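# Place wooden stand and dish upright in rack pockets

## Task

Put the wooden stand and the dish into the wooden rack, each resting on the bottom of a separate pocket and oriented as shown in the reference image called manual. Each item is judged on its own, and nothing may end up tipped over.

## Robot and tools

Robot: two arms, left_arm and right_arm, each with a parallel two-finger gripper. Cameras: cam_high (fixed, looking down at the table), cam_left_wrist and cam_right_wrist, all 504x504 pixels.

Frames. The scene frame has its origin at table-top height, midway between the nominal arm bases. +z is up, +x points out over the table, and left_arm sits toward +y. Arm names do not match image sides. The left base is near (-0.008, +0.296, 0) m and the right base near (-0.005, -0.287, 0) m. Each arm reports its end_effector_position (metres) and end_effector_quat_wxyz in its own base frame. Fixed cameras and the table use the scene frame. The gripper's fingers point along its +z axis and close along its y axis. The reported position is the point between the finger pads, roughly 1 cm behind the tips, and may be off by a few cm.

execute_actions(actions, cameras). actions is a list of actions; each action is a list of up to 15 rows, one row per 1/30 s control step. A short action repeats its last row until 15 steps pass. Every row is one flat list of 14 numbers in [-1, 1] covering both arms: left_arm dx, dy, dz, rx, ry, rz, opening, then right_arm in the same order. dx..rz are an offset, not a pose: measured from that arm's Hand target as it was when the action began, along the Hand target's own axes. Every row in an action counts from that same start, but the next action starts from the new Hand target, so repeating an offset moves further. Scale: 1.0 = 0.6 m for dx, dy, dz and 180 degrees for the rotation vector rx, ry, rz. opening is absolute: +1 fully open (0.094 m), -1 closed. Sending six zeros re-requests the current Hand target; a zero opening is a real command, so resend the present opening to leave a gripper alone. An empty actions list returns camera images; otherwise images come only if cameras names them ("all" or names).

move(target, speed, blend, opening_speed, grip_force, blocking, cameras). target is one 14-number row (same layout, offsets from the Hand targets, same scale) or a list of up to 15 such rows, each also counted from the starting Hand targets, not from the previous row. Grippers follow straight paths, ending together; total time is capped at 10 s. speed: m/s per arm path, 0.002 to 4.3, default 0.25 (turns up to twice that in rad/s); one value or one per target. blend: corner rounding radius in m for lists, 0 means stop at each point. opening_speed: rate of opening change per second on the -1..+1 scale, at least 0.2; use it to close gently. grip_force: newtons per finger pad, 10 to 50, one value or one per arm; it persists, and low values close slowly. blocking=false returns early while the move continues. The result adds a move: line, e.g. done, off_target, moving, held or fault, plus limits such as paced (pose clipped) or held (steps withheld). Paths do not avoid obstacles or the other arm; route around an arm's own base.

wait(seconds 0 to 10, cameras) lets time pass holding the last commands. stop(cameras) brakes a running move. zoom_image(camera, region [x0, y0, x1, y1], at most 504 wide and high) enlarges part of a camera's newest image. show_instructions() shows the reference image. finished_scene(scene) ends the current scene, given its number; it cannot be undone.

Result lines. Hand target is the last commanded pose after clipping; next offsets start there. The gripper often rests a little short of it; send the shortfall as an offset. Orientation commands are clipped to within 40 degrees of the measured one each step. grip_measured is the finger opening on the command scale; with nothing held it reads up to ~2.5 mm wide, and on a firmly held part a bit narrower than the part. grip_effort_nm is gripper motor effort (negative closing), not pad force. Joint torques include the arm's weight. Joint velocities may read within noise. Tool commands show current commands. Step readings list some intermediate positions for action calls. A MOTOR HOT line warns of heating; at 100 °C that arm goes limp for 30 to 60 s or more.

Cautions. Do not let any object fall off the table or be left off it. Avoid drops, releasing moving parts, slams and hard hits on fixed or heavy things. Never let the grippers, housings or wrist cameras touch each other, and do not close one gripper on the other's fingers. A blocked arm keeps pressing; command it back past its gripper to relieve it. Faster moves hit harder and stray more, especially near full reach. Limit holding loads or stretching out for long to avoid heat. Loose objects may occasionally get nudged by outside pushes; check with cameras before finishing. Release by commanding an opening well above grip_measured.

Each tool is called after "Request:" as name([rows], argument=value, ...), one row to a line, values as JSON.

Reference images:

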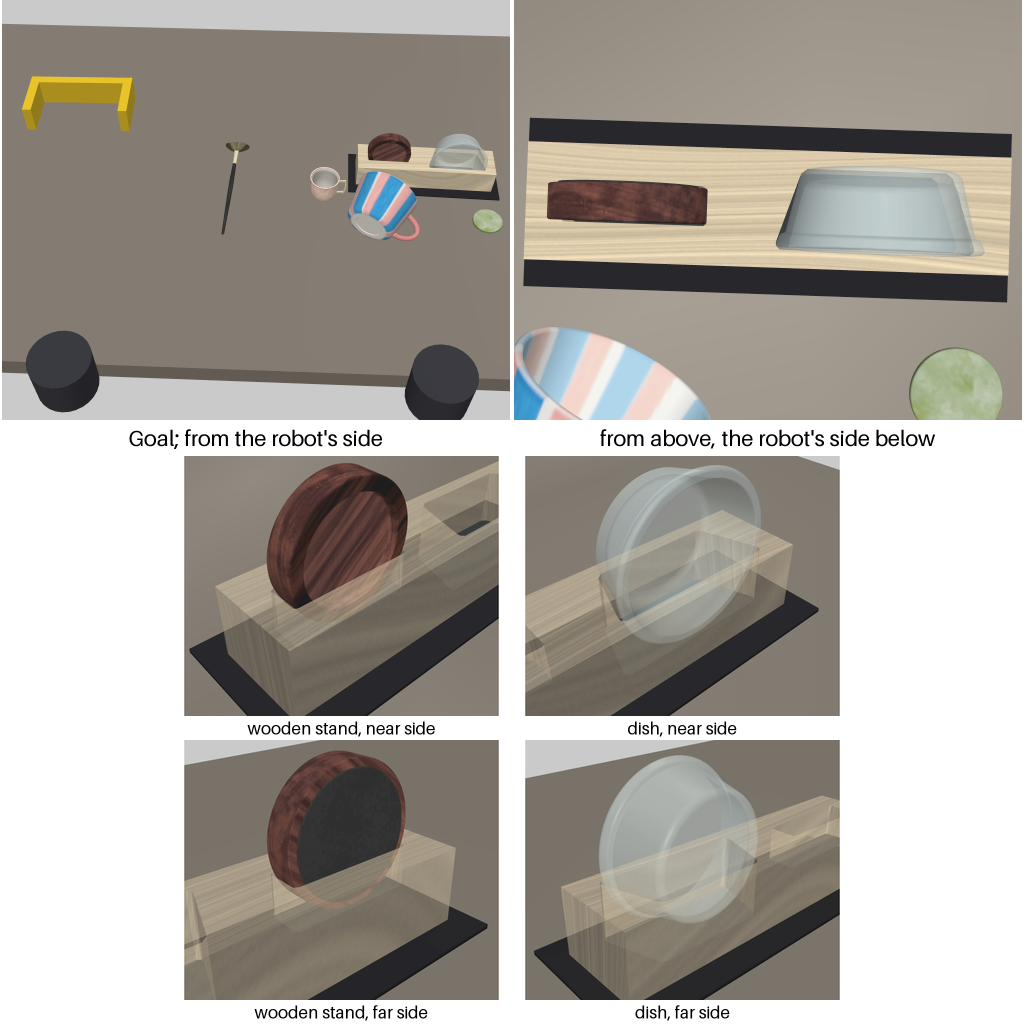

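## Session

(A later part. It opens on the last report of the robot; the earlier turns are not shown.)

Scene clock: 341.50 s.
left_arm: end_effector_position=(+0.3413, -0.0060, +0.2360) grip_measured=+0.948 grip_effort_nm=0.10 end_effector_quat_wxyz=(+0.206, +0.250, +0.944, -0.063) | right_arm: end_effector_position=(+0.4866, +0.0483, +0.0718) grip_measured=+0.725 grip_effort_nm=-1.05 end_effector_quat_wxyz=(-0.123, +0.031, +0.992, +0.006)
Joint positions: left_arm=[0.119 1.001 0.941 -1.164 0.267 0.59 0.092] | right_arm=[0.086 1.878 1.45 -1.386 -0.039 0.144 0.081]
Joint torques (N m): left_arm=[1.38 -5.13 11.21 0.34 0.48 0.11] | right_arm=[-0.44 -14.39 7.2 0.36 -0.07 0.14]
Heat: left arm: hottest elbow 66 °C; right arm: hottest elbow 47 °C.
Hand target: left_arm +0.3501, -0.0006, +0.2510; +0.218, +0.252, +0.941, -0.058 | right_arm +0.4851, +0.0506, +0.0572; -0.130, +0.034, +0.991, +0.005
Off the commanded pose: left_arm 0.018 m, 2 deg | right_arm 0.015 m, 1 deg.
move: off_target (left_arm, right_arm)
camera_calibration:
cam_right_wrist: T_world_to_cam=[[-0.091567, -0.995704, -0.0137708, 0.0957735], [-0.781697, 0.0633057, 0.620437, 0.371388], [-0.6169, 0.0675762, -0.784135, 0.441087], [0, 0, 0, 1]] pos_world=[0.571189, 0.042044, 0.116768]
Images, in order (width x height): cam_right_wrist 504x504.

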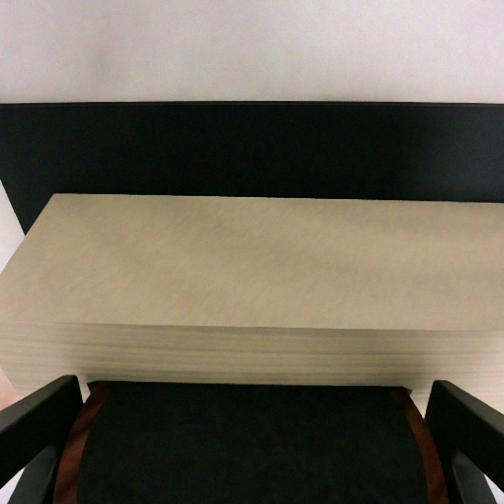

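Request:
move([
  [0,0,0,0,0,0,0.95,0.004,0,-0.016,0,0,0,0.58],
  [0,0,0,0,0,0,0.95,0.004,0,-0.016,0,0,0,0.85],
], speed=0.04, opening_speed=0.3, cameras=["cam_right_wrist"])

Scene clock: 345.87 s.
left_arm: end_effector_position=(+0.3413, -0.0060, +0.2360) grip_measured=+0.948 grip_effort_nm=0.11 end_effector_quat_wxyz=(+0.206, +0.250, +0.944, -0.063) | right_arm: end_effector_position=(+0.4865, +0.0483, +0.0712) grip_measured=+0.846 grip_effort_nm=0.12 end_effector_quat_wxyz=(-0.123, +0.031, +0.992, +0.005)
Joint positions: left_arm=[0.119 1.001 0.941 -1.164 0.267 0.59 0.092] | right_arm=[0.086 1.879 1.45 -1.386 -0.039 0.144 0.087]
Joint torques (N m): left_arm=[1.32 -4.95 11.19 0.36 0.47 0.11] | right_arm=[-0.44 -15.33 8.2 -0.46 -0.07 0.14]
Heat: left arm: hottest elbow 66 °C; right arm: hottest elbow 47 °C.
Hand target: left_arm +0.3501, -0.0006, +0.2510; +0.218, +0.252, +0.941, -0.058 | right_arm +0.4852, +0.0506, +0.0672; -0.130, +0.034, +0.991, +0.005
Off the commanded pose: left_arm 0.018 m, 2 deg | right_arm 0.005 m, 1 deg.
move: off_target (left_arm)
camera_calibration:
cam_right_wrist: T_world_to_cam=[[-0.0915236, -0.99571, -0.0135955, 0.0957201], [-0.78104, 0.0633087, 0.621264, 0.371288], [-0.617738, 0.0674789, -0.783484, 0.441023], [0, 0, 0, 1]] pos_world=[0.571188, 0.0420439, 0.116169]
Images, in order (width x height): cam_right_wrist 504x504.

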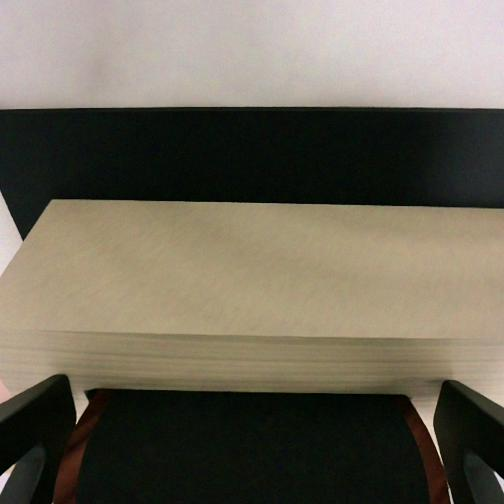

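Request:
move(target=[0,0,0,0,0,0,0.95,0,0,-0.2,0,0,0,0.88], speed=0.12, cameras=["cam_right_wrist","cam_high"])

Request:
zoom_image(camera="cam_high", region=[100, 160, 220, 280])

Scene clock: 350.97 s.
left_arm: end_effector_position=(+0.3413, -0.0060, +0.2360) grip_measured=+0.948 grip_effort_nm=0.11 end_effector_quat_wxyz=(+0.206, +0.250, +0.944, -0.063) | right_arm: end_effector_position=(+0.5040, +0.0498, +0.1631) grip_measured=+0.877 grip_effort_nm=0.12 end_effector_quat_wxyz=(-0.145, +0.031, +0.989, +0.003)
Joint positions: left_arm=[0.119 1.001 0.941 -1.164 0.267 0.59 0.092] | right_arm=[0.086 1.879 1.695 -1.675 -0.039 0.144 0.088]
Joint torques (N m): left_arm=[1.49 -5.07 11.15 0.36 0.48 0.11] | right_arm=[-1.14 -17.9 12.52 -0.88 0.02 0.08]
Heat: left arm: hottest elbow 66 °C; right arm: hottest elbow 47 °C.
Hand target: left_arm +0.3501, -0.0006, +0.2510; +0.218, +0.252, +0.941, -0.058 | right_arm +0.5161, +0.0483, +0.1831; -0.130, +0.034, +0.991, +0.005
Off the commanded pose: left_arm 0.018 m, 2 deg | right_arm 0.023 m, 2 deg.
joint sent to its limit (right arm) — joint 4 (wrist pitch), lower limit. The joint targets still meet the commanded pose.
move: off_target (left_arm, right_arm)
camera_calibration:
cam_right_wrist: T_world_to_cam=[[-0.0919903, -0.995744, -0.00569586, 0.099042], [-0.752588, 0.0657789, 0.655198, 0.30777], [-0.652034, 0.0645585, -0.755436, 0.536493], [0, 0, 0, 1]] pos_world=[0.590547, 0.0437405, 0.204199]
Images, in order (width x height): cam_high 504x504, cam_right_wrist 504x504.

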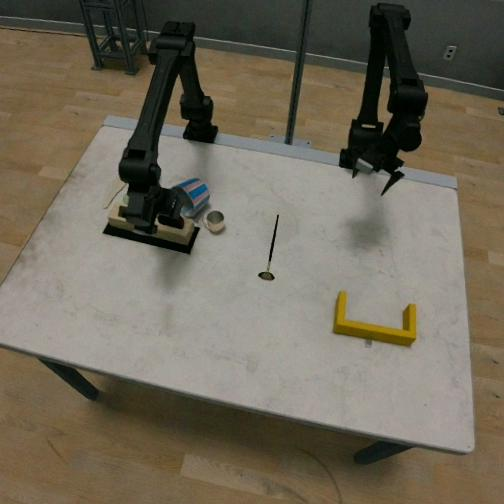

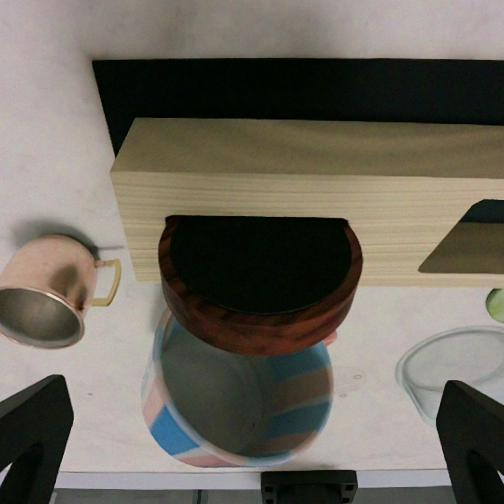

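Scaled by 4.200 from the camera's 504x504 image, which has a finer 720x720 frame.

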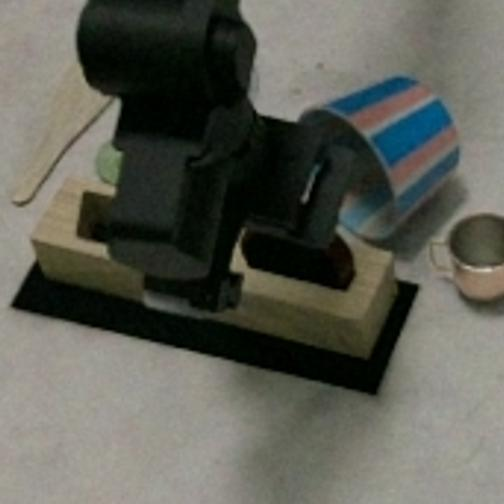

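Request:
move(target=[0,0,0,0,0,0,0.95,0.3637,-0.297,0.119,0.006,-0.1667,-0.0215,1], speed=0.25, cameras=["cam_right_wrist","cam_high"])

Request:
zoom_image(camera="cam_high", region=[100, 160, 220, 280])

Scene clock: 367.63 s.
left_arm: end_effector_position=(+0.3413, -0.0060, +0.2360) grip_measured=+0.948 grip_effort_nm=0.11 end_effector_quat_wxyz=(+0.206, +0.250, +0.944, -0.063) | right_arm: end_effector_position=(+0.2719, -0.1103, +0.1682) grip_measured=+0.997 grip_effort_nm=0.11 end_effector_quat_wxyz=(+0.121, +0.004, +0.993, -0.005)
Joint positions: left_arm=[0.119 1.001 0.941 -1.164 0.267 0.59 0.092] | right_arm=[-0.439 0.967 0.778 -1.157 -0.092 -0.419 0.094]
Joint torques (N m): left_arm=[1.38 -4.95 11.12 0.35 0.49 0.11] | right_arm=[-1.26 -4.6 9.61 1.17 -0.19 -0.06]
Heat: left arm: hottest elbow 66 °C; right arm: hottest elbow 48 °C.
Hand target: left_arm +0.3501, -0.0006, +0.2510; +0.218, +0.252, +0.941, -0.058 | right_arm +0.2750, -0.1135, +0.1702; +0.131, +0.000, +0.991, -0.009
Off the commanded pose: left_arm 0.018 m, 2 deg | right_arm 0.005 m, 1 deg.
move: off_target (left_arm)
camera_calibration:
cam_right_wrist: T_world_to_cam=[[-0.0302095, -0.999445, -0.0140134, -0.097535], [-0.983377, 0.0272067, 0.179527, 0.27876], [-0.179046, 0.0192039, -0.983653, 0.304101], [0, 0, 0, 1]] pos_world=[0.325627, -0.110905, 0.247718]
Images, in order (width x height): cam_high 504x504, cam_right_wrist 504x504.

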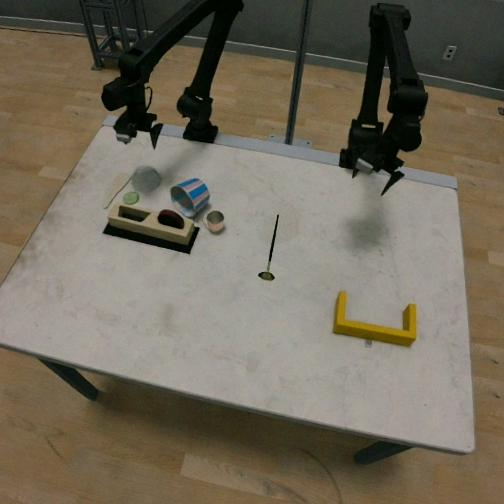

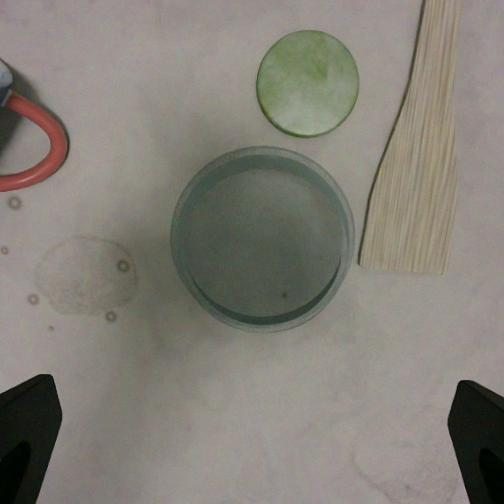

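Scaled by 4.200 from the camera's 504x504 image, which has a finer 720x720 frame.

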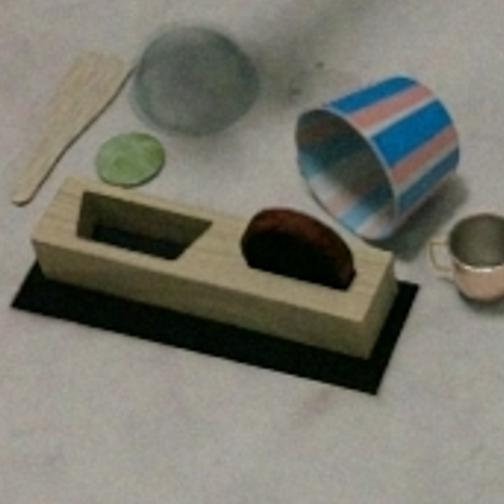

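Request:
move(target=[0,0,0,0,0,0,0.95,0.0135,0,0.143,0,0,0,1], speed=0.15, cameras=["cam_right_wrist"])

Scene clock: 376.07 s.
left_arm: end_effector_position=(+0.3413, -0.0060, +0.2360) grip_measured=+0.948 grip_effort_nm=0.11 end_effector_quat_wxyz=(+0.206, +0.250, +0.944, -0.063) | right_arm: end_effector_position=(+0.2843, -0.1150, +0.0859) grip_measured=+0.997 grip_effort_nm=0.11 end_effector_quat_wxyz=(+0.126, +0.002, +0.992, -0.007)
Joint positions: left_arm=[0.119 1.001 0.941 -1.164 0.267 0.59 0.092] | right_arm=[-0.435 1.091 0.625 -0.869 -0.092 -0.42 0.094]
Joint torques (N m): left_arm=[1.32 -5.07 11.12 0.36 0.49 0.09] | right_arm=[-0.21 -4.48 8.98 1.16 -0.05 0.09]
Heat: left arm: hottest elbow 66 °C; right arm: hottest elbow 47 °C.
Hand target: left_arm +0.3501, -0.0006, +0.2510; +0.218, +0.252, +0.941, -0.058 | right_arm +0.2895, -0.1150, +0.0853; +0.131, +0.000, +0.991, -0.009
Off the commanded pose: left_arm 0.018 m, 2 deg | right_arm 0.005 m, 1 deg.
move: off_target (left_arm)
camera_calibration:
cam_right_wrist: T_world_to_cam=[[-0.0260051, -0.999619, -0.00926627, -0.104658], [-0.985291, 0.0240641, 0.16918, 0.306961], [-0.168893, 0.0135295, -0.985542, 0.222134], [0, 0, 0, 1]] pos_world=[0.337242, -0.115011, 0.166021]
Images, in order (width x height): cam_right_wrist 504x504.

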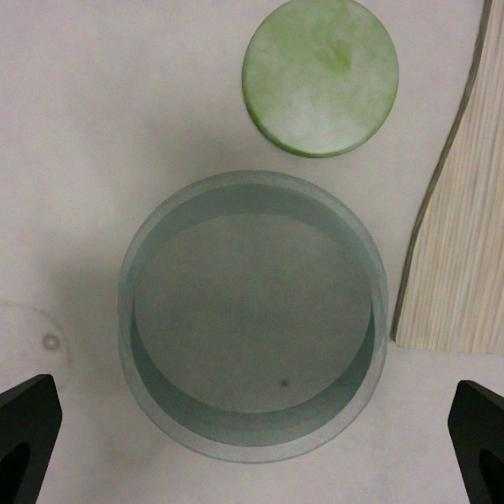

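Request:
move(target=[0,0,0,0,0,0,0.95,0.023,0,0.054,0,0,0,1], speed=0.08, cameras=["cam_right_wrist"])

Scene clock: 390.87 s.
left_arm: end_effector_position=(+0.3413, -0.0060, +0.2360) grip_measured=+0.948 grip_effort_nm=0.11 end_effector_quat_wxyz=(+0.206, +0.250, +0.944, -0.063) | right_arm: end_effector_position=(+0.2810, -0.1135, +0.0514) grip_measured=+0.997 grip_effort_nm=0.11 end_effector_quat_wxyz=(+0.126, +0.002, +0.992, -0.007)
Joint positions: left_arm=[0.119 1.001 0.941 -1.164 0.267 0.59 0.092] | right_arm=[-0.435 1.144 0.557 -0.748 -0.092 -0.42 0.094]
Joint torques (N m): left_arm=[1.55 -5.01 11.15 0.35 0.48 0.1] | right_arm=[-0.91 -4.6 8.29 1.16 -0.13 0]
Heat: left arm: hottest elbow 66 °C; right arm: hottest elbow 48 °C.
Hand target: left_arm +0.3501, -0.0006, +0.2510; +0.218, +0.252, +0.941, -0.058 | right_arm +0.2844, -0.1156, +0.0503; +0.131, +0.000, +0.991, -0.009
Off the commanded pose: left_arm 0.018 m, 2 deg | right_arm 0.004 m, 1 deg.
move: off_target (left_arm)
camera_calibration:
cam_right_wrist: T_world_to_cam=[[-0.0260051, -0.999619, -0.00926627, -0.103465], [-0.985291, 0.0240641, 0.16918, 0.309508], [-0.168893, 0.0135295, -0.985542, 0.187554], [0, 0, 0, 1]] pos_world=[0.333942, -0.113411, 0.131521]
Images, in order (width x height): cam_right_wrist 504x504.

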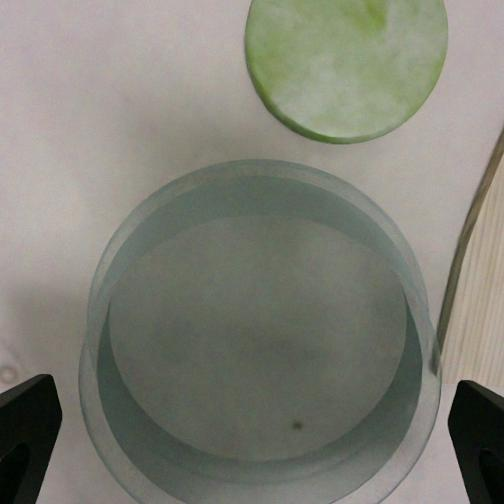

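Request:
zoom_image(camera="cam_right_wrist", region=[60, 140, 460, 504])

Request:
zoom_image(camera="cam_high", region=[120, 155, 180, 205])

Scaled by 1.260 from the camera's 504x504 image, which has a finer 720x720 frame.

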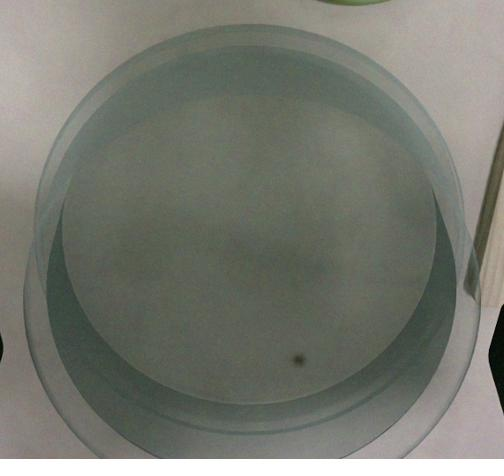

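This scene's latest camera images include none from cam_high. They are from: cam_right_wrist. cam_high's image comes with the result of a call that names it in "cameras".

Request:
move([
  [0,0,0,0,0,0,0.95,0.005,0.003,0.02,0,0,0,1],
  [0,0,0,0,0,0,0.95,0.005,0.003,0.02,0,0,0,0.5],
], speed=0.06, opening_speed=0.4, grip_force=[50,25], cameras=["cam_right_wrist"])

Scene clock: 410.20 s.
left_arm: end_effector_position=(+0.3413, -0.0060, +0.2360) grip_measured=+0.948 grip_effort_nm=0.11 end_effector_quat_wxyz=(+0.206, +0.250, +0.944, -0.063) | right_arm: end_effector_position=(+0.2819, -0.1138, +0.0399) grip_measured=+0.899 grip_effort_nm=-0.59 end_effector_quat_wxyz=(+0.128, +0.002, +0.992, -0.008)
Joint positions: left_arm=[0.119 1.001 0.941 -1.164 0.267 0.59 0.092] | right_arm=[-0.435 1.17 0.538 -0.699 -0.092 -0.42 0.089]
Joint torques (N m): left_arm=[1.26 -5.01 11.11 0.32 0.48 0.1] | right_arm=[-0.5 -4.72 7.94 1.18 -0.08 0.05]
Heat: left arm: hottest elbow 66 °C; right arm: hottest elbow 47 °C.
Hand target: left_arm +0.3501, -0.0006, +0.2510; +0.218, +0.252, +0.941, -0.058 | right_arm +0.2847, -0.1140, +0.0379; +0.131, +0.000, +0.991, -0.009
Off the commanded pose: left_arm 0.018 m, 2 deg | right_arm 0.003 m, 0 deg.
grip_force (N): 50, 25
move: off_target (left_arm)
camera_calibration:
cam_right_wrist: T_world_to_cam=[[-0.0258925, -0.999635, -0.0077461, -0.104077], [-0.985872, 0.0242517, 0.165738, 0.312651], [-0.165489, 0.011928, -0.986139, 0.175276], [0, 0, 0, 1]] pos_world=[0.334545, -0.113712, 0.120222]
Images, in order (width x height): cam_right_wrist 504x504.

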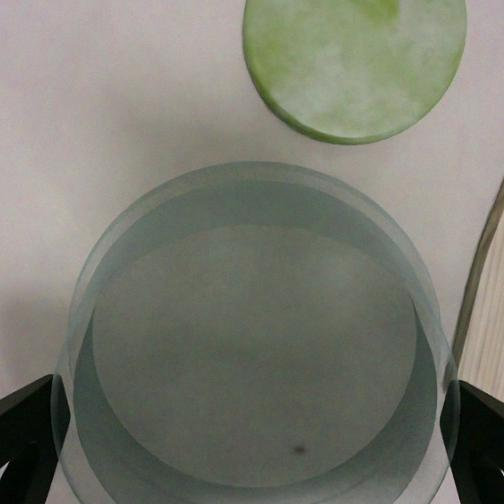

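Request:
move(target=[0,0,0,0,0,0,0.95,-0.02,0,-0.075,0,0,0,0.5], speed=0.08, cameras=["cam_right_wrist","cam_high"])

Request:
zoom_image(camera="cam_high", region=[100, 130, 200, 230])

Scene clock: 418.27 s.
left_arm: end_effector_position=(+0.3413, -0.0060, +0.2360) grip_measured=+0.948 grip_effort_nm=0.11 end_effector_quat_wxyz=(+0.206, +0.250, +0.944, -0.063) | right_arm: end_effector_position=(+0.2622, -0.1047, +0.0583) grip_measured=+0.899 grip_effort_nm=-0.59 end_effector_quat_wxyz=(+0.103, +0.003, +0.995, +0.004)
Joint positions: left_arm=[0.119 1.001 0.941 -1.164 0.267 0.59 0.092] | right_arm=[-0.435 1.097 0.555 -0.844 -0.092 -0.42 0.089]
Joint torques (N m): left_arm=[1.26 -4.95 11.15 0.38 0.48 0.1] | right_arm=[-0.32 -6.07 12.92 0.1 -0.07 0.08]
Heat: left arm: hottest elbow 67 °C; right arm: hottest elbow 46 °C.
Hand target: left_arm +0.3501, -0.0006, +0.2510; +0.218, +0.252, +0.941, -0.058 | right_arm +0.2847, -0.1132, +0.0845; +0.131, +0.000, +0.991, -0.009
Off the commanded pose: left_arm 0.018 m, 2 deg | right_arm 0.036 m, 4 deg.
grip_force (N): 50, 25
move: off_target (left_arm, right_arm)
camera_calibration:
cam_right_wrist: T_world_to_cam=[[-0.0269152, -0.999189, -0.0299626, -0.093651], [-0.976231, 0.0198249, 0.215823, 0.284011], [-0.215054, 0.0350593, -0.975973, 0.204834], [0, 0, 0, 1]] pos_world=[0.318791, -0.106387, 0.13581]
Images, in order (width x height): cam_high 504x504, cam_right_wrist 504x504.

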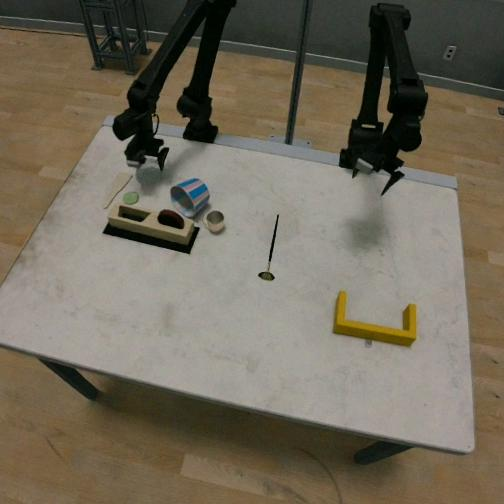

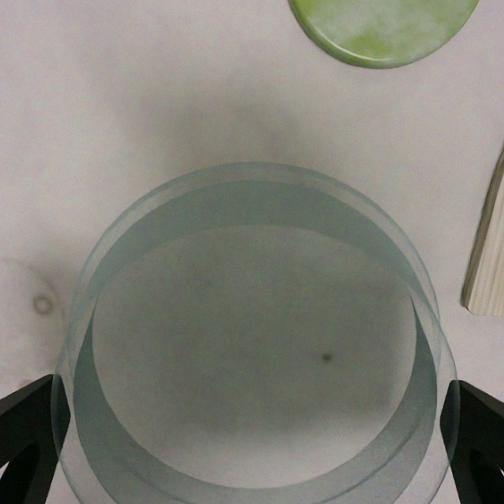

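Scaled by 5.040 from the camera's 504x504 image, which has a finer 720x720 frame.

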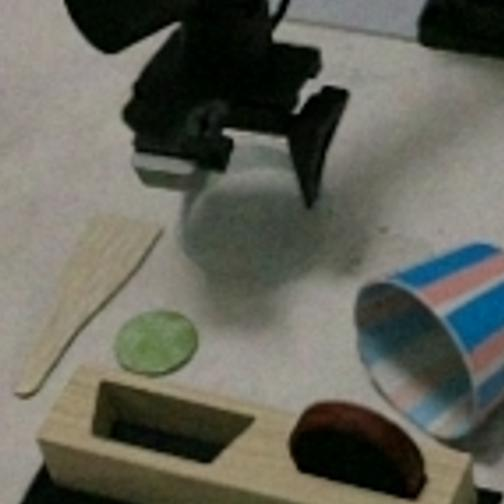

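Request:
move([
  [0,0,0,0,0,0,0.95,-0.05,-0.003,-0.185,0,0,0,0.5],
  [0,0,0,0,0,0,0.95,-0.493,0.6195,-0.077,-0.029,-0.002,-0.107,0.5],
], speed=0.2, blend=[0.03,0], grip_force=[50,30], cameras=["cam_right_wrist","cam_high"])

Scene clock: 427.53 s.
left_arm: end_effector_position=(+0.3413, -0.0060, +0.2360) grip_measured=+0.948 grip_effort_nm=0.11 end_effector_quat_wxyz=(+0.206, +0.250, +0.944, -0.063) | right_arm: end_effector_position=(+0.5417, +0.2518, +0.1715) grip_measured=+0.893 grip_effort_nm=-0.68 end_effector_quat_wxyz=(+0.104, -0.179, +0.978, +0.008)
Joint positions: left_arm=[0.119 1.001 0.941 -1.164 0.267 0.59 0.092] | right_arm=[0.447 1.793 1.606 -1.179 0.038 0.08 0.089]
Joint torques (N m): left_arm=[1.38 -4.84 11.15 0.36 0.48 0.11] | right_arm=[-0.73 -16.97 14.83 0.39 0.21 0.18]
Heat: left arm: hottest elbow 67 °C; right arm: hottest elbow 47 °C.
Hand target: left_arm +0.3501, -0.0006, +0.2510; +0.218, +0.252, +0.941, -0.058 | right_arm +0.5593, +0.2598, +0.1992; +0.130, -0.172, +0.976, +0.014
Off the commanded pose: left_arm 0.018 m, 2 deg | right_arm 0.034 m, 3 deg.
grip_force (N): 50, 30
move: off_target (left_arm, right_arm)
camera_calibration:
cam_right_wrist: T_world_to_cam=[[0.332995, -0.942928, -0.00076694, 0.0593401], [-0.921213, -0.325499, 0.213113, 0.583073], [-0.2012, -0.0702591, -0.977027, 0.382124], [0, 0, 0, 1]] pos_world=[0.594257, 0.272591, 0.24913]
Images, in order (width x height): cam_high 504x504, cam_right_wrist 504x504.

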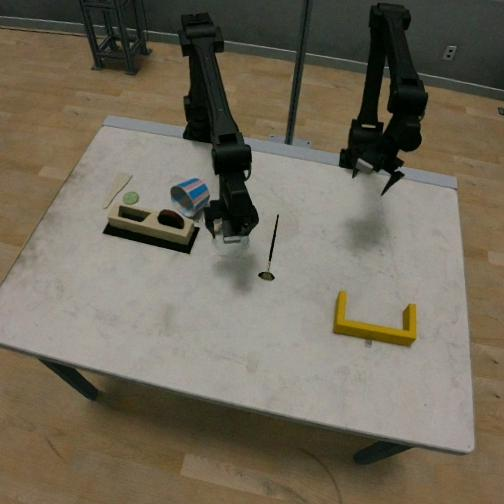

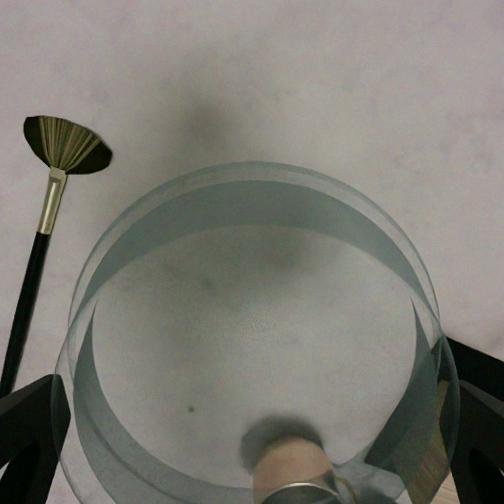

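Request:
move(target=[0,0,0,0,0,0,0.95,-0.009,0.001,0.1695,0,-0.013,0,0.5], speed=0.15)

Scene clock: 433.47 s.
left_arm: end_effector_position=(+0.3413, -0.0060, +0.2360) grip_measured=+0.948 grip_effort_nm=0.10 end_effector_quat_wxyz=(+0.206, +0.250, +0.944, -0.063) | right_arm: end_effector_position=(+0.5780, +0.2687, +0.0890) grip_measured=+0.893 grip_effort_nm=-0.69 end_effector_quat_wxyz=(+0.129, -0.178, +0.975, +0.014)
Joint positions: left_arm=[0.119 1.001 0.941 -1.164 0.267 0.59 0.092] | right_arm=[0.447 1.924 1.567 -0.958 0.041 0.08 0.089]
Joint torques (N m): left_arm=[1.38 -5.19 11.15 0.36 0.49 0.1] | right_arm=[-1.14 -18.55 10.21 1.33 0.22 0.11]
Heat: left arm: hottest elbow 67 °C; right arm: hottest elbow 49 °C.
Hand target: left_arm +0.3501, -0.0006, +0.2510; +0.218, +0.252, +0.941, -0.058 | right_arm +0.5894, +0.2696, +0.1024; +0.150, -0.171, +0.974, +0.018
Off the commanded pose: left_arm 0.018 m, 2 deg | right_arm 0.018 m, 3 deg.
grip_force (N): 50, 30
move: off_target (left_arm, right_arm)

Request:
move(target=[0,0,0,0,0,0,0.95,0.013,0,0.046,0,0,0,0.5], speed=0.06)

Request:
move(target=[0,0,0,0,0,0,0.95,0.002,0,0.010,0,0.0,0,0.5], speed=0.05, cameras=["cam_right_wrist","cam_high"])

Request:
zoom_image(camera="cam_high", region=[180, 190, 300, 300])

Scene clock: 437.03 s.
left_arm: end_effector_position=(+0.3413, -0.0060, +0.2360) grip_measured=+0.948 grip_effort_nm=0.11 end_effector_quat_wxyz=(+0.206, +0.250, +0.944, -0.063) | right_arm: end_effector_position=(+0.5798, +0.2696, +0.0660) grip_measured=+0.893 grip_effort_nm=-0.69 end_effector_quat_wxyz=(+0.133, -0.178, +0.975, +0.015)
Joint positions: left_arm=[0.119 1.001 0.941 -1.164 0.267 0.59 0.092] | right_arm=[0.447 1.947 1.536 -0.893 0.041 0.08 0.089]
Joint torques (N m): left_arm=[1.32 -5.07 11.17 0.36 0.49 0.09] | right_arm=[-1.2 -18.61 9.81 1.37 0.21 0.11]
Heat: left arm: hottest elbow 67 °C; right arm: hottest elbow 49 °C.
Hand target: left_arm +0.3501, -0.0006, +0.2510; +0.218, +0.252, +0.941, -0.058 | right_arm +0.5903, +0.2694, +0.0737; +0.150, -0.171, +0.974, +0.018
Off the commanded pose: left_arm 0.018 m, 2 deg | right_arm 0.013 m, 2 deg.
grip_force (N): 50, 30
move: off_target (left_arm, right_arm)

Scene clock: 437.90 s.
left_arm: end_effector_position=(+0.3413, -0.0060, +0.2360) grip_measured=+0.948 grip_effort_nm=0.11 end_effector_quat_wxyz=(+0.206, +0.250, +0.944, -0.063) | right_arm: end_effector_position=(+0.5823, +0.2708, +0.0649) grip_measured=+0.893 grip_effort_nm=-0.69 end_effector_quat_wxyz=(+0.138, -0.178, +0.974, +0.016)
Joint positions: left_arm=[0.119 1.001 0.941 -1.164 0.267 0.59 0.092] | right_arm=[0.447 1.95 1.536 -0.881 0.041 0.08 0.089]
Joint torques (N m): left_arm=[1.2 -5.13 11.14 0.35 0.48 0.11] | right_arm=[-1.2 -18.49 9.46 1.42 0.21 0.1]
Heat: left arm: hottest elbow 67 °C; right arm: hottest elbow 49 °C.
Hand target: left_arm +0.3501, -0.0006, +0.2510; +0.218, +0.252, +0.941, -0.058 | right_arm +0.5909, +0.2695, +0.0677; +0.150, -0.171, +0.974, +0.018
Off the commanded pose: left_arm 0.018 m, 2 deg | right_arm 0.009 m, 2 deg.
grip_force (N): 50, 30
move: off_target (left_arm)
camera_calibration:
cam_right_wrist: T_world_to_cam=[[0.332579, -0.943058, -0.00573343, 0.0642514], [-0.932894, -0.329873, 0.144545, 0.661756], [-0.138205, -0.0427238, -0.989482, 0.244176], [0, 0, 0, 1]] pos_world=[0.629726, 0.289321, 0.146323]
Images, in order (width x height): cam_high 504x504, cam_right_wrist 504x504.

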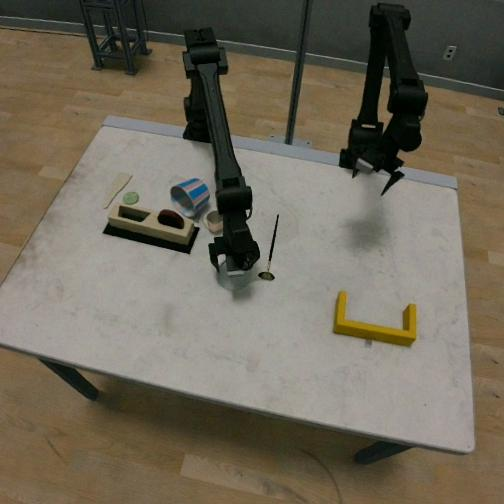

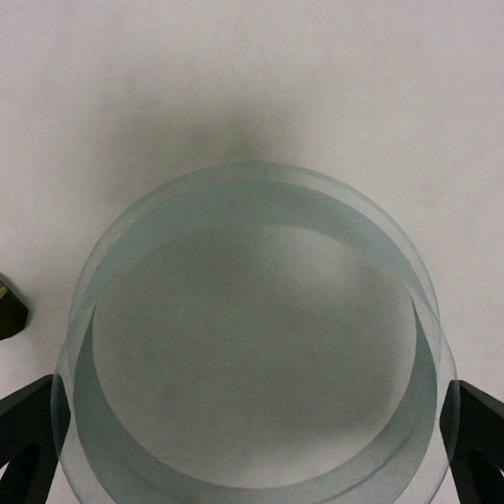

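Scaled by 4.200 from the camera's 504x504 image, which has a finer 720x720 frame.

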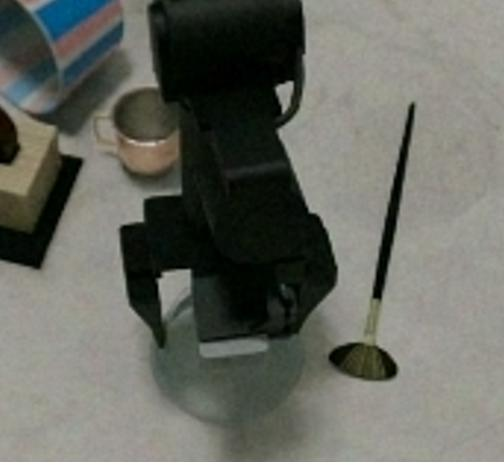

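Request:
move(target=[0,0,0,0,0,0,0.95,0.002,0,0.011,0,0.0,0,0.5], speed=0.05)

Request:
move(target=[0,0,0,0,0,0,0.95,0.002,0,0.011,0,0.0,0,0.5], speed=0.05, cameras=["cam_right_wrist"])

Scene clock: 440.77 s.
left_arm: end_effector_position=(+0.3413, -0.0060, +0.2360) grip_measured=+0.948 grip_effort_nm=0.11 end_effector_quat_wxyz=(+0.206, +0.250, +0.944, -0.063) | right_arm: end_effector_position=(+0.5819, +0.2706, +0.0565) grip_measured=+0.893 grip_effort_nm=-0.69 end_effector_quat_wxyz=(+0.136, -0.178, +0.974, +0.016)
Joint positions: left_arm=[0.119 1.001 0.941 -1.164 0.267 0.59 0.092] | right_arm=[0.447 1.96 1.528 -0.867 0.041 0.08 0.089]
Joint torques (N m): left_arm=[1.49 -5.13 11.15 0.36 0.49 0.1] | right_arm=[-1.32 -18.14 9.63 1.33 0.2 0.1]
Heat: left arm: hottest elbow 67 °C; right arm: hottest elbow 49 °C.
Hand target: left_arm +0.3501, -0.0006, +0.2510; +0.218, +0.252, +0.941, -0.058 | right_arm +0.5918, +0.2697, +0.0612; +0.150, -0.171, +0.974, +0.018
Off the commanded pose: left_arm 0.018 m, 2 deg | right_arm 0.011 m, 2 deg.
grip_force (N): 50, 30
move: off_target (left_arm, right_arm)

Scene clock: 441.67 s.
left_arm: end_effector_position=(+0.3413, -0.0060, +0.2360) grip_measured=+0.948 grip_effort_nm=0.11 end_effector_quat_wxyz=(+0.206, +0.250, +0.944, -0.063) | right_arm: end_effector_position=(+0.5831, +0.2709, +0.0508) grip_measured=+0.893 grip_effort_nm=-0.68 end_effector_quat_wxyz=(+0.137, -0.178, +0.974, +0.016)
Joint positions: left_arm=[0.119 1.001 0.941 -1.164 0.267 0.59 0.092] | right_arm=[0.447 1.968 1.525 -0.854 0.041 0.08 0.089]
Joint torques (N m): left_arm=[1.44 -4.95 11.17 0.38 0.48 0.1] | right_arm=[-1.26 -18.55 9.5 1.4 0.2 0.1]
Heat: left arm: hottest elbow 67 °C; right arm: hottest elbow 49 °C.
Hand target: left_arm +0.3501, -0.0006, +0.2510; +0.218, +0.252, +0.941, -0.058 | right_arm +0.5926, +0.2697, +0.0544; +0.150, -0.171, +0.974, +0.018
Off the commanded pose: left_arm 0.018 m, 2 deg | right_arm 0.010 m, 2 deg.
grip_force (N): 50, 30
move: off_target (left_arm)
camera_calibration:
cam_right_wrist: T_world_to_cam=[[0.332188, -0.943197, -0.00547895, 0.0641848], [-0.93278, -0.32937, 0.146414, 0.664308], [-0.139902, -0.0435262, -0.989208, 0.231534], [0, 0, 0, 1]] pos_world=[0.630724, 0.28942, 0.132123]
Images, in order (width x height): cam_right_wrist 504x504.

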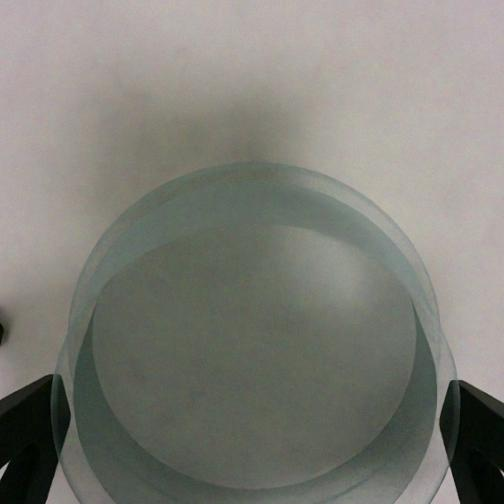

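Continue until contact.

Request:
move(target=[0,0,0,0,0,0,0.95,0.002,0,0.008,0,0.0,0,0.5], speed=0.05)

Request:
move(target=[0,0,0,0,0,0,0.95,0.002,0,0.008,0,0.0,0,0.5], speed=0.05, cameras=["cam_right_wrist"])

Scene clock: 444.67 s.
left_arm: end_effector_position=(+0.3413, -0.0060, +0.2360) grip_measured=+0.948 grip_effort_nm=0.11 end_effector_quat_wxyz=(+0.206, +0.250, +0.944, -0.063) | right_arm: end_effector_position=(+0.5853, +0.2719, +0.0508) grip_measured=+0.893 grip_effort_nm=-0.69 end_effector_quat_wxyz=(+0.141, -0.177, +0.974, +0.017)
Joint positions: left_arm=[0.119 1.001 0.941 -1.164 0.267 0.59 0.092] | right_arm=[0.447 1.969 1.525 -0.843 0.041 0.08 0.089]
Joint torques (N m): left_arm=[1.32 -5.07 11.14 0.35 0.48 0.1] | right_arm=[-1.26 -17.96 9.17 1.39 0.2 0.1]
Heat: left arm: hottest elbow 67 °C; right arm: hottest elbow 49 °C.
Hand target: left_arm +0.3501, -0.0006, +0.2510; +0.218, +0.252, +0.941, -0.058 | right_arm +0.5929, +0.2699, +0.0496; +0.150, -0.171, +0.974, +0.018
Off the commanded pose: left_arm 0.018 m, 2 deg | right_arm 0.008 m, 1 deg.
grip_force (N): 50, 30
move: off_target (left_arm)

Scene clock: 445.43 s.
left_arm: end_effector_position=(+0.3413, -0.0060, +0.2360) grip_measured=+0.948 grip_effort_nm=0.11 end_effector_quat_wxyz=(+0.206, +0.250, +0.944, -0.063) | right_arm: end_effector_position=(+0.5869, +0.2725, +0.0503) grip_measured=+0.893 grip_effort_nm=-0.68 end_effector_quat_wxyz=(+0.145, -0.177, +0.973, +0.018)
Joint positions: left_arm=[0.119 1.001 0.941 -1.164 0.267 0.59 0.092] | right_arm=[0.446 1.97 1.523 -0.833 0.041 0.08 0.089]
Joint torques (N m): left_arm=[1.32 -4.95 11.17 0.32 0.48 0.1] | right_arm=[-1.26 -17.44 8.98 1.46 0.19 0.1]
Heat: left arm: hottest elbow 67 °C; right arm: hottest elbow 49 °C.
Hand target: left_arm +0.3501, -0.0006, +0.2510; +0.218, +0.252, +0.941, -0.058 | right_arm +0.5932, +0.2698, +0.0446; +0.150, -0.171, +0.974, +0.018
Off the commanded pose: left_arm 0.018 m, 2 deg | right_arm 0.009 m, 1 deg.
grip_force (N): 50, 30
move: off_target (left_arm)
camera_calibration:
cam_right_wrist: T_world_to_cam=[[0.331985, -0.943256, -0.00735145, 0.0646945], [-0.935022, -0.330097, 0.129501, 0.670814], [-0.124579, -0.0361186, -0.991552, 0.220681], [0, 0, 0, 1]] pos_world=[0.63324, 0.290428, 0.132422]
Images, in order (width x height): cam_right_wrist 504x504.

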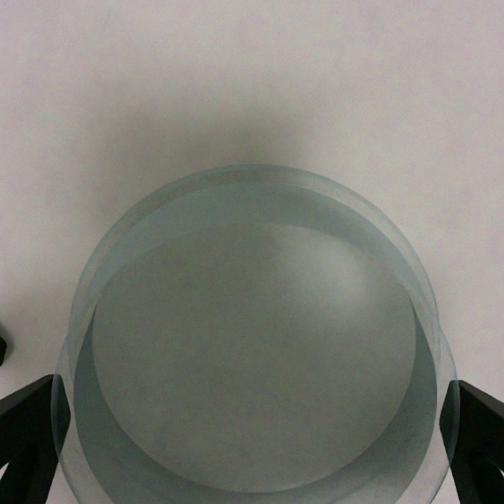

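Request:
move([
  [0,0,0,0,0,0,0.95,0,0,-0.012,0,0,0,1],
  [0,0,0,0,0,0,0.95,0,0,-0.15,0,0,0,1],
  [0,0,0,0,0,0,0.95,0.007,0.023,-0.125,0.1208,-0.3115,0.1232,1],
], speed=[0.05,0.12,0.25], opening_speed=0.3, cameras=["cam_right_wrist","cam_high"])

Request:
zoom_image(camera="cam_high", region=[180, 190, 300, 300])

Scene clock: 462.50 s.
left_arm: end_effector_position=(+0.3413, -0.0060, +0.2360) grip_measured=+0.948 grip_effort_nm=0.11 end_effector_quat_wxyz=(+0.206, +0.250, +0.944, -0.063) | right_arm: end_effector_position=(+0.5634, +0.2715, +0.1171) grip_measured=+0.997 grip_effort_nm=0.11 end_effector_quat_wxyz=(+0.603, +0.073, +0.792, -0.052)
Joint positions: left_arm=[0.119 1.001 0.941 -1.164 0.267 0.59 0.092] | right_arm=[0.649 1.82 0.962 0.47 0.789 0.288 0.094]
Joint torques (N m): left_arm=[1.38 -5.07 11.21 0.38 0.49 0.11] | right_arm=[-0.38 -13.8 7.47 2.25 0.39 -0.06]
Heat: left arm: hottest elbow 67 °C; right arm: hottest elbow 48 °C.
Hand target: left_arm +0.3501, -0.0006, +0.2510; +0.218, +0.252, +0.941, -0.058 | right_arm +0.5633, +0.2749, +0.1147; +0.607, +0.069, +0.790, -0.053
Off the commanded pose: left_arm 0.018 m, 2 deg | right_arm 0.004 m, 1 deg.
grip_force (N): 50, 30
move: off_target (left_arm)
camera_calibration:
cam_right_wrist: T_world_to_cam=[[-0.16985, -0.984866, -0.034481, 0.36933], [-0.624955, 0.134702, -0.768951, 0.444157], [0.761959, -0.109058, -0.638377, -0.237109], [0, 0, 0, 1]] pos_world=[0.520977, 0.278054, 0.202905]
Images, in order (width x height): cam_high 504x504, cam_right_wrist 504x504.

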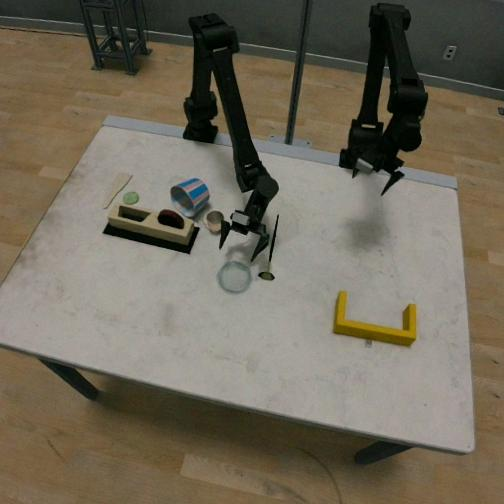

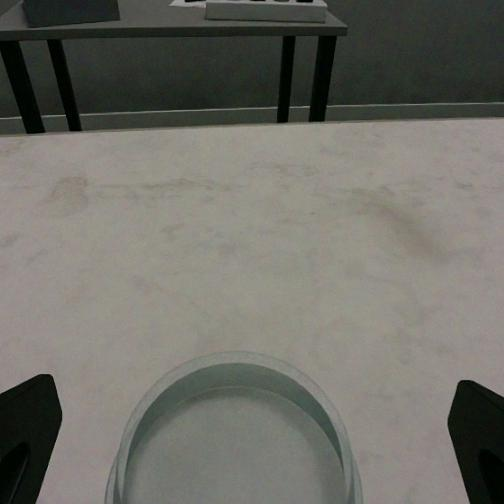

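Scaled by 4.200 from the camera's 504x504 image, which has a finer 720x720 frame.

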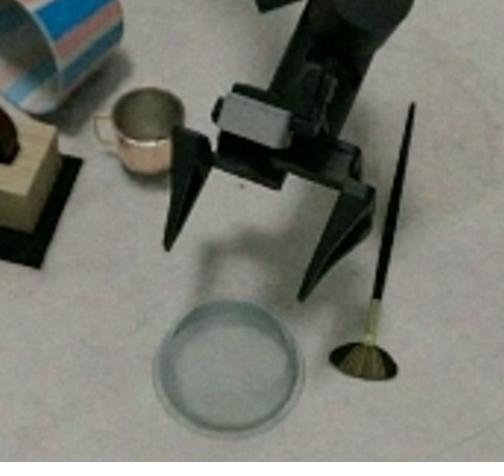

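Request:
zoom_image(camera="cam_high", region=[212, 255, 256, 299])

Request:
zoom_image(camera="cam_right_wrist", region=[80, 320, 390, 504])

Scaled by 11.455 from the camera's 504x504 image, which has a finer 720x720 frame.

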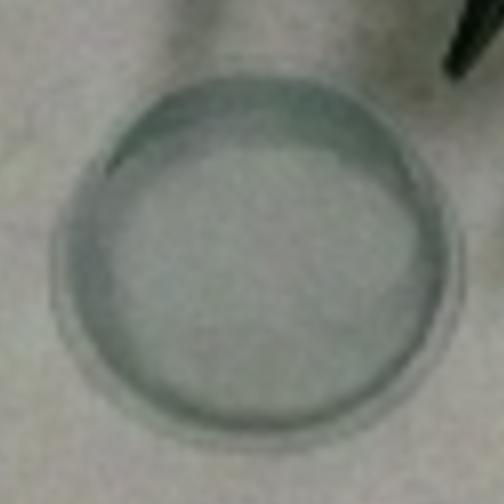

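Scaled by 1.626 from the camera's 504x504 image, which has a finer 720x720 frame.

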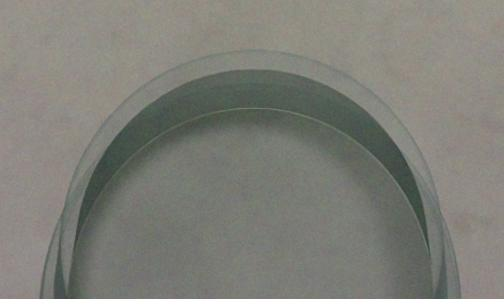

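Request:
move(target=[0,0,0,0,0,0,0.95,0.0417,0.0195,0.0505,0,0,0,1], speed=0.12, cameras=["cam_right_wrist"])

Scene clock: 486.40 s.
left_arm: end_effector_position=(+0.3413, -0.0060, +0.2360) grip_measured=+0.948 grip_effort_nm=0.11 end_effector_quat_wxyz=(+0.206, +0.250, +0.944, -0.063) | right_arm: end_effector_position=(+0.5715, +0.2757, +0.0669) grip_measured=+0.997 grip_effort_nm=0.11 end_effector_quat_wxyz=(+0.591, +0.061, +0.802, -0.063)
Joint positions: left_arm=[0.119 1.001 0.941 -1.164 0.267 0.59 0.092] | right_arm=[0.644 1.937 0.985 0.527 0.78 0.279 0.094]
Joint torques (N m): left_arm=[1.44 -5.01 11.21 0.34 0.49 0.1] | right_arm=[-1.26 -14.74 9.91 2.29 0.15 -0.06]
Heat: left arm: hottest elbow 67 °C; right arm: hottest elbow 47 °C.
Hand target: left_arm +0.3501, -0.0006, +0.2510; +0.218, +0.252, +0.941, -0.058 | right_arm +0.5878, +0.2826, +0.0827; +0.607, +0.069, +0.790, -0.053
Off the commanded pose: left_arm 0.018 m, 2 deg | right_arm 0.024 m, 3 deg.
grip_force (N): 50, 30
move: off_target (left_arm, right_arm)
camera_calibration:
cam_right_wrist: T_world_to_cam=[[-0.163947, -0.986469, -0.000809656, 0.367915], [-0.650994, 0.108809, -0.751244, 0.430909], [0.741167, -0.122637, -0.660025, -0.257735], [0, 0, 0, 1]] pos_world=[0.531862, 0.284442, 0.153904]
Images, in order (width x height): cam_right_wrist 504x504.

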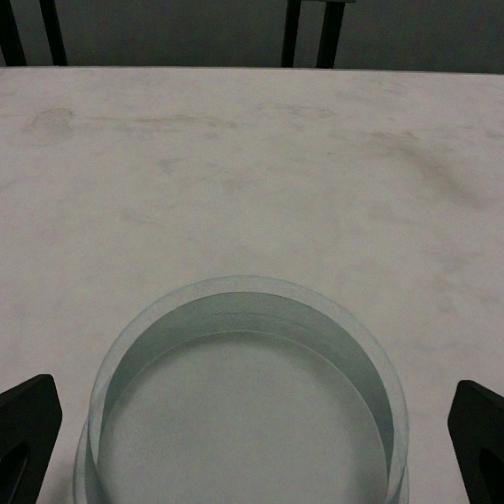

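Request:
move(target=[0,0,0,0,0,0,0.95,-0.004,0.007,0.027,0,0,0,1], speed=0.08, cameras=["cam_right_wrist"])

Scene clock: 491.53 s.
left_arm: end_effector_position=(+0.3413, -0.0060, +0.2360) grip_measured=+0.948 grip_effort_nm=0.11 end_effector_quat_wxyz=(+0.206, +0.250, +0.944, -0.063) | right_arm: end_effector_position=(+0.5887, +0.2771, +0.0694) grip_measured=+0.997 grip_effort_nm=0.11 end_effector_quat_wxyz=(+0.595, +0.065, +0.799, -0.059)
Joint positions: left_arm=[0.119 1.001 0.941 -1.164 0.267 0.59 0.092] | right_arm=[0.627 1.96 1.027 0.527 0.764 0.27 0.094]
Joint torques (N m): left_arm=[1.44 -4.95 11.14 0.39 0.47 0.11] | right_arm=[-1.26 -14.8 10.26 1.95 0.14 -0.04]
Heat: left arm: hottest elbow 67 °C; right arm: hottest elbow 47 °C.
Hand target: left_arm +0.3501, -0.0006, +0.2510; +0.218, +0.252, +0.941, -0.058 | right_arm +0.6045, +0.2838, +0.0806; +0.607, +0.069, +0.790, -0.053
Off the commanded pose: left_arm 0.018 m, 2 deg | right_arm 0.021 m, 2 deg.
grip_force (N): 50, 30
move: off_target (left_arm, right_arm)
camera_calibration:
cam_right_wrist: T_world_to_cam=[[-0.164632, -0.986293, -0.0110952, 0.373117], [-0.64306, 0.115855, -0.757002, 0.437652], [0.747911, -0.117492, -0.653318, -0.274504], [0, 0, 0, 1]] pos_world=[0.548168, 0.285047, 0.156105]
Images, in order (width x height): cam_right_wrist 504x504.

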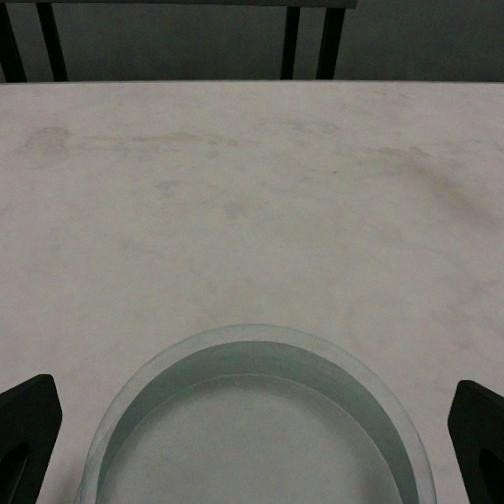

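Request:
move(target=[0,0,0,0,0,0,0.95,0.03,0,0.008,0,0,0,1], speed=0.06, cameras=["cam_right_wrist"])

Scene clock: 494.53 s.
left_arm: end_effector_position=(+0.3413, -0.0060, +0.2360) grip_measured=+0.948 grip_effort_nm=0.11 end_effector_quat_wxyz=(+0.206, +0.250, +0.944, -0.063) | right_arm: end_effector_position=(+0.5883, +0.2768, +0.0488) grip_measured=+0.997 grip_effort_nm=0.11 end_effector_quat_wxyz=(+0.592, +0.062, +0.801, -0.062)
Joint positions: left_arm=[0.119 1.001 0.941 -1.164 0.267 0.59 0.092] | right_arm=[0.627 2.002 1.027 0.558 0.764 0.27 0.094]
Joint torques (N m): left_arm=[1.49 -5.01 11.19 0.32 0.49 0.11] | right_arm=[-1.2 -15.33 9.83 2.35 0.15 -0.07]
Heat: left arm: hottest elbow 67 °C; right arm: hottest elbow 47 °C.
Hand target: left_arm +0.3501, -0.0006, +0.2510; +0.218, +0.252, +0.941, -0.058 | right_arm +0.6045, +0.2838, +0.0621; +0.607, +0.069, +0.790, -0.053
Off the commanded pose: left_arm 0.018 m, 2 deg | right_arm 0.022 m, 3 deg.
grip_force (N): 50, 30
move: off_target (left_arm, right_arm)
camera_calibration:
cam_right_wrist: T_world_to_cam=[[-0.164768, -0.986328, -0.00293009, 0.372208], [-0.650052, 0.110825, -0.751765, 0.426998], [0.741812, -0.121962, -0.659425, -0.282503], [0, 0, 0, 1]] pos_world=[0.548462, 0.285342, 0.135803]
Images, in order (width x height): cam_right_wrist 504x504.

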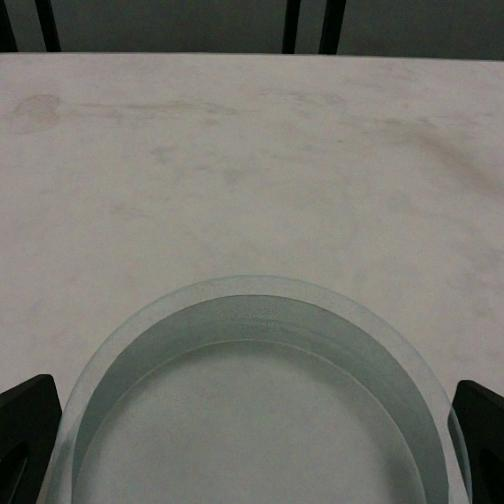

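Request:
move(target=[0,0,0,0,0,0,0.95,0,0,0,0,0,0,0.5], opening_speed=0.4, grip_force=[50,40], cameras=["cam_right_wrist"])

Scene clock: 498.10 s.
left_arm: end_effector_position=(+0.3413, -0.0060, +0.2360) grip_measured=+0.948 grip_effort_nm=0.10 end_effector_quat_wxyz=(+0.206, +0.250, +0.944, -0.063) | right_arm: end_effector_position=(+0.5884, +0.2766, +0.0488) grip_measured=+0.883 grip_effort_nm=-0.87 end_effector_quat_wxyz=(+0.591, +0.062, +0.802, -0.063)
Joint positions: left_arm=[0.119 1.001 0.941 -1.164 0.267 0.59 0.092] | right_arm=[0.626 2.002 1.027 0.558 0.764 0.269 0.088]
Joint torques (N m): left_arm=[1.38 -4.84 11.22 0.38 0.47 0.09] | right_arm=[-1.2 -15.33 9.8 2.33 0.15 -0.05]
Heat: left arm: hottest elbow 67 °C; right arm: hottest elbow 47 °C.
Hand target: left_arm +0.3501, -0.0006, +0.2510; +0.218, +0.252, +0.941, -0.058 | right_arm +0.6045, +0.2839, +0.0621; +0.607, +0.069, +0.790, -0.053
Off the commanded pose: left_arm 0.018 m, 2 deg | right_arm 0.022 m, 3 deg.
grip_force (N): 50, 40
move: off_target (left_arm, right_arm)
camera_calibration:
cam_right_wrist: T_world_to_cam=[[-0.164758, -0.986332, -0.00185636, 0.371893], [-0.650186, 0.110023, -0.751767, 0.427453], [0.741696, -0.122653, -0.659426, -0.282415], [0, 0, 0, 1]] pos_world=[0.548662, 0.285142, 0.135804]
Images, in order (width x height): cam_right_wrist 504x504.

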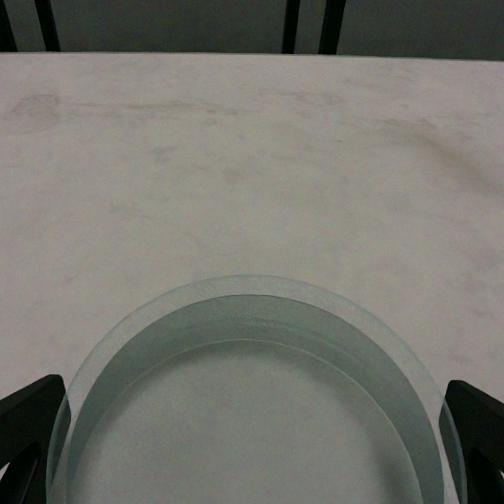

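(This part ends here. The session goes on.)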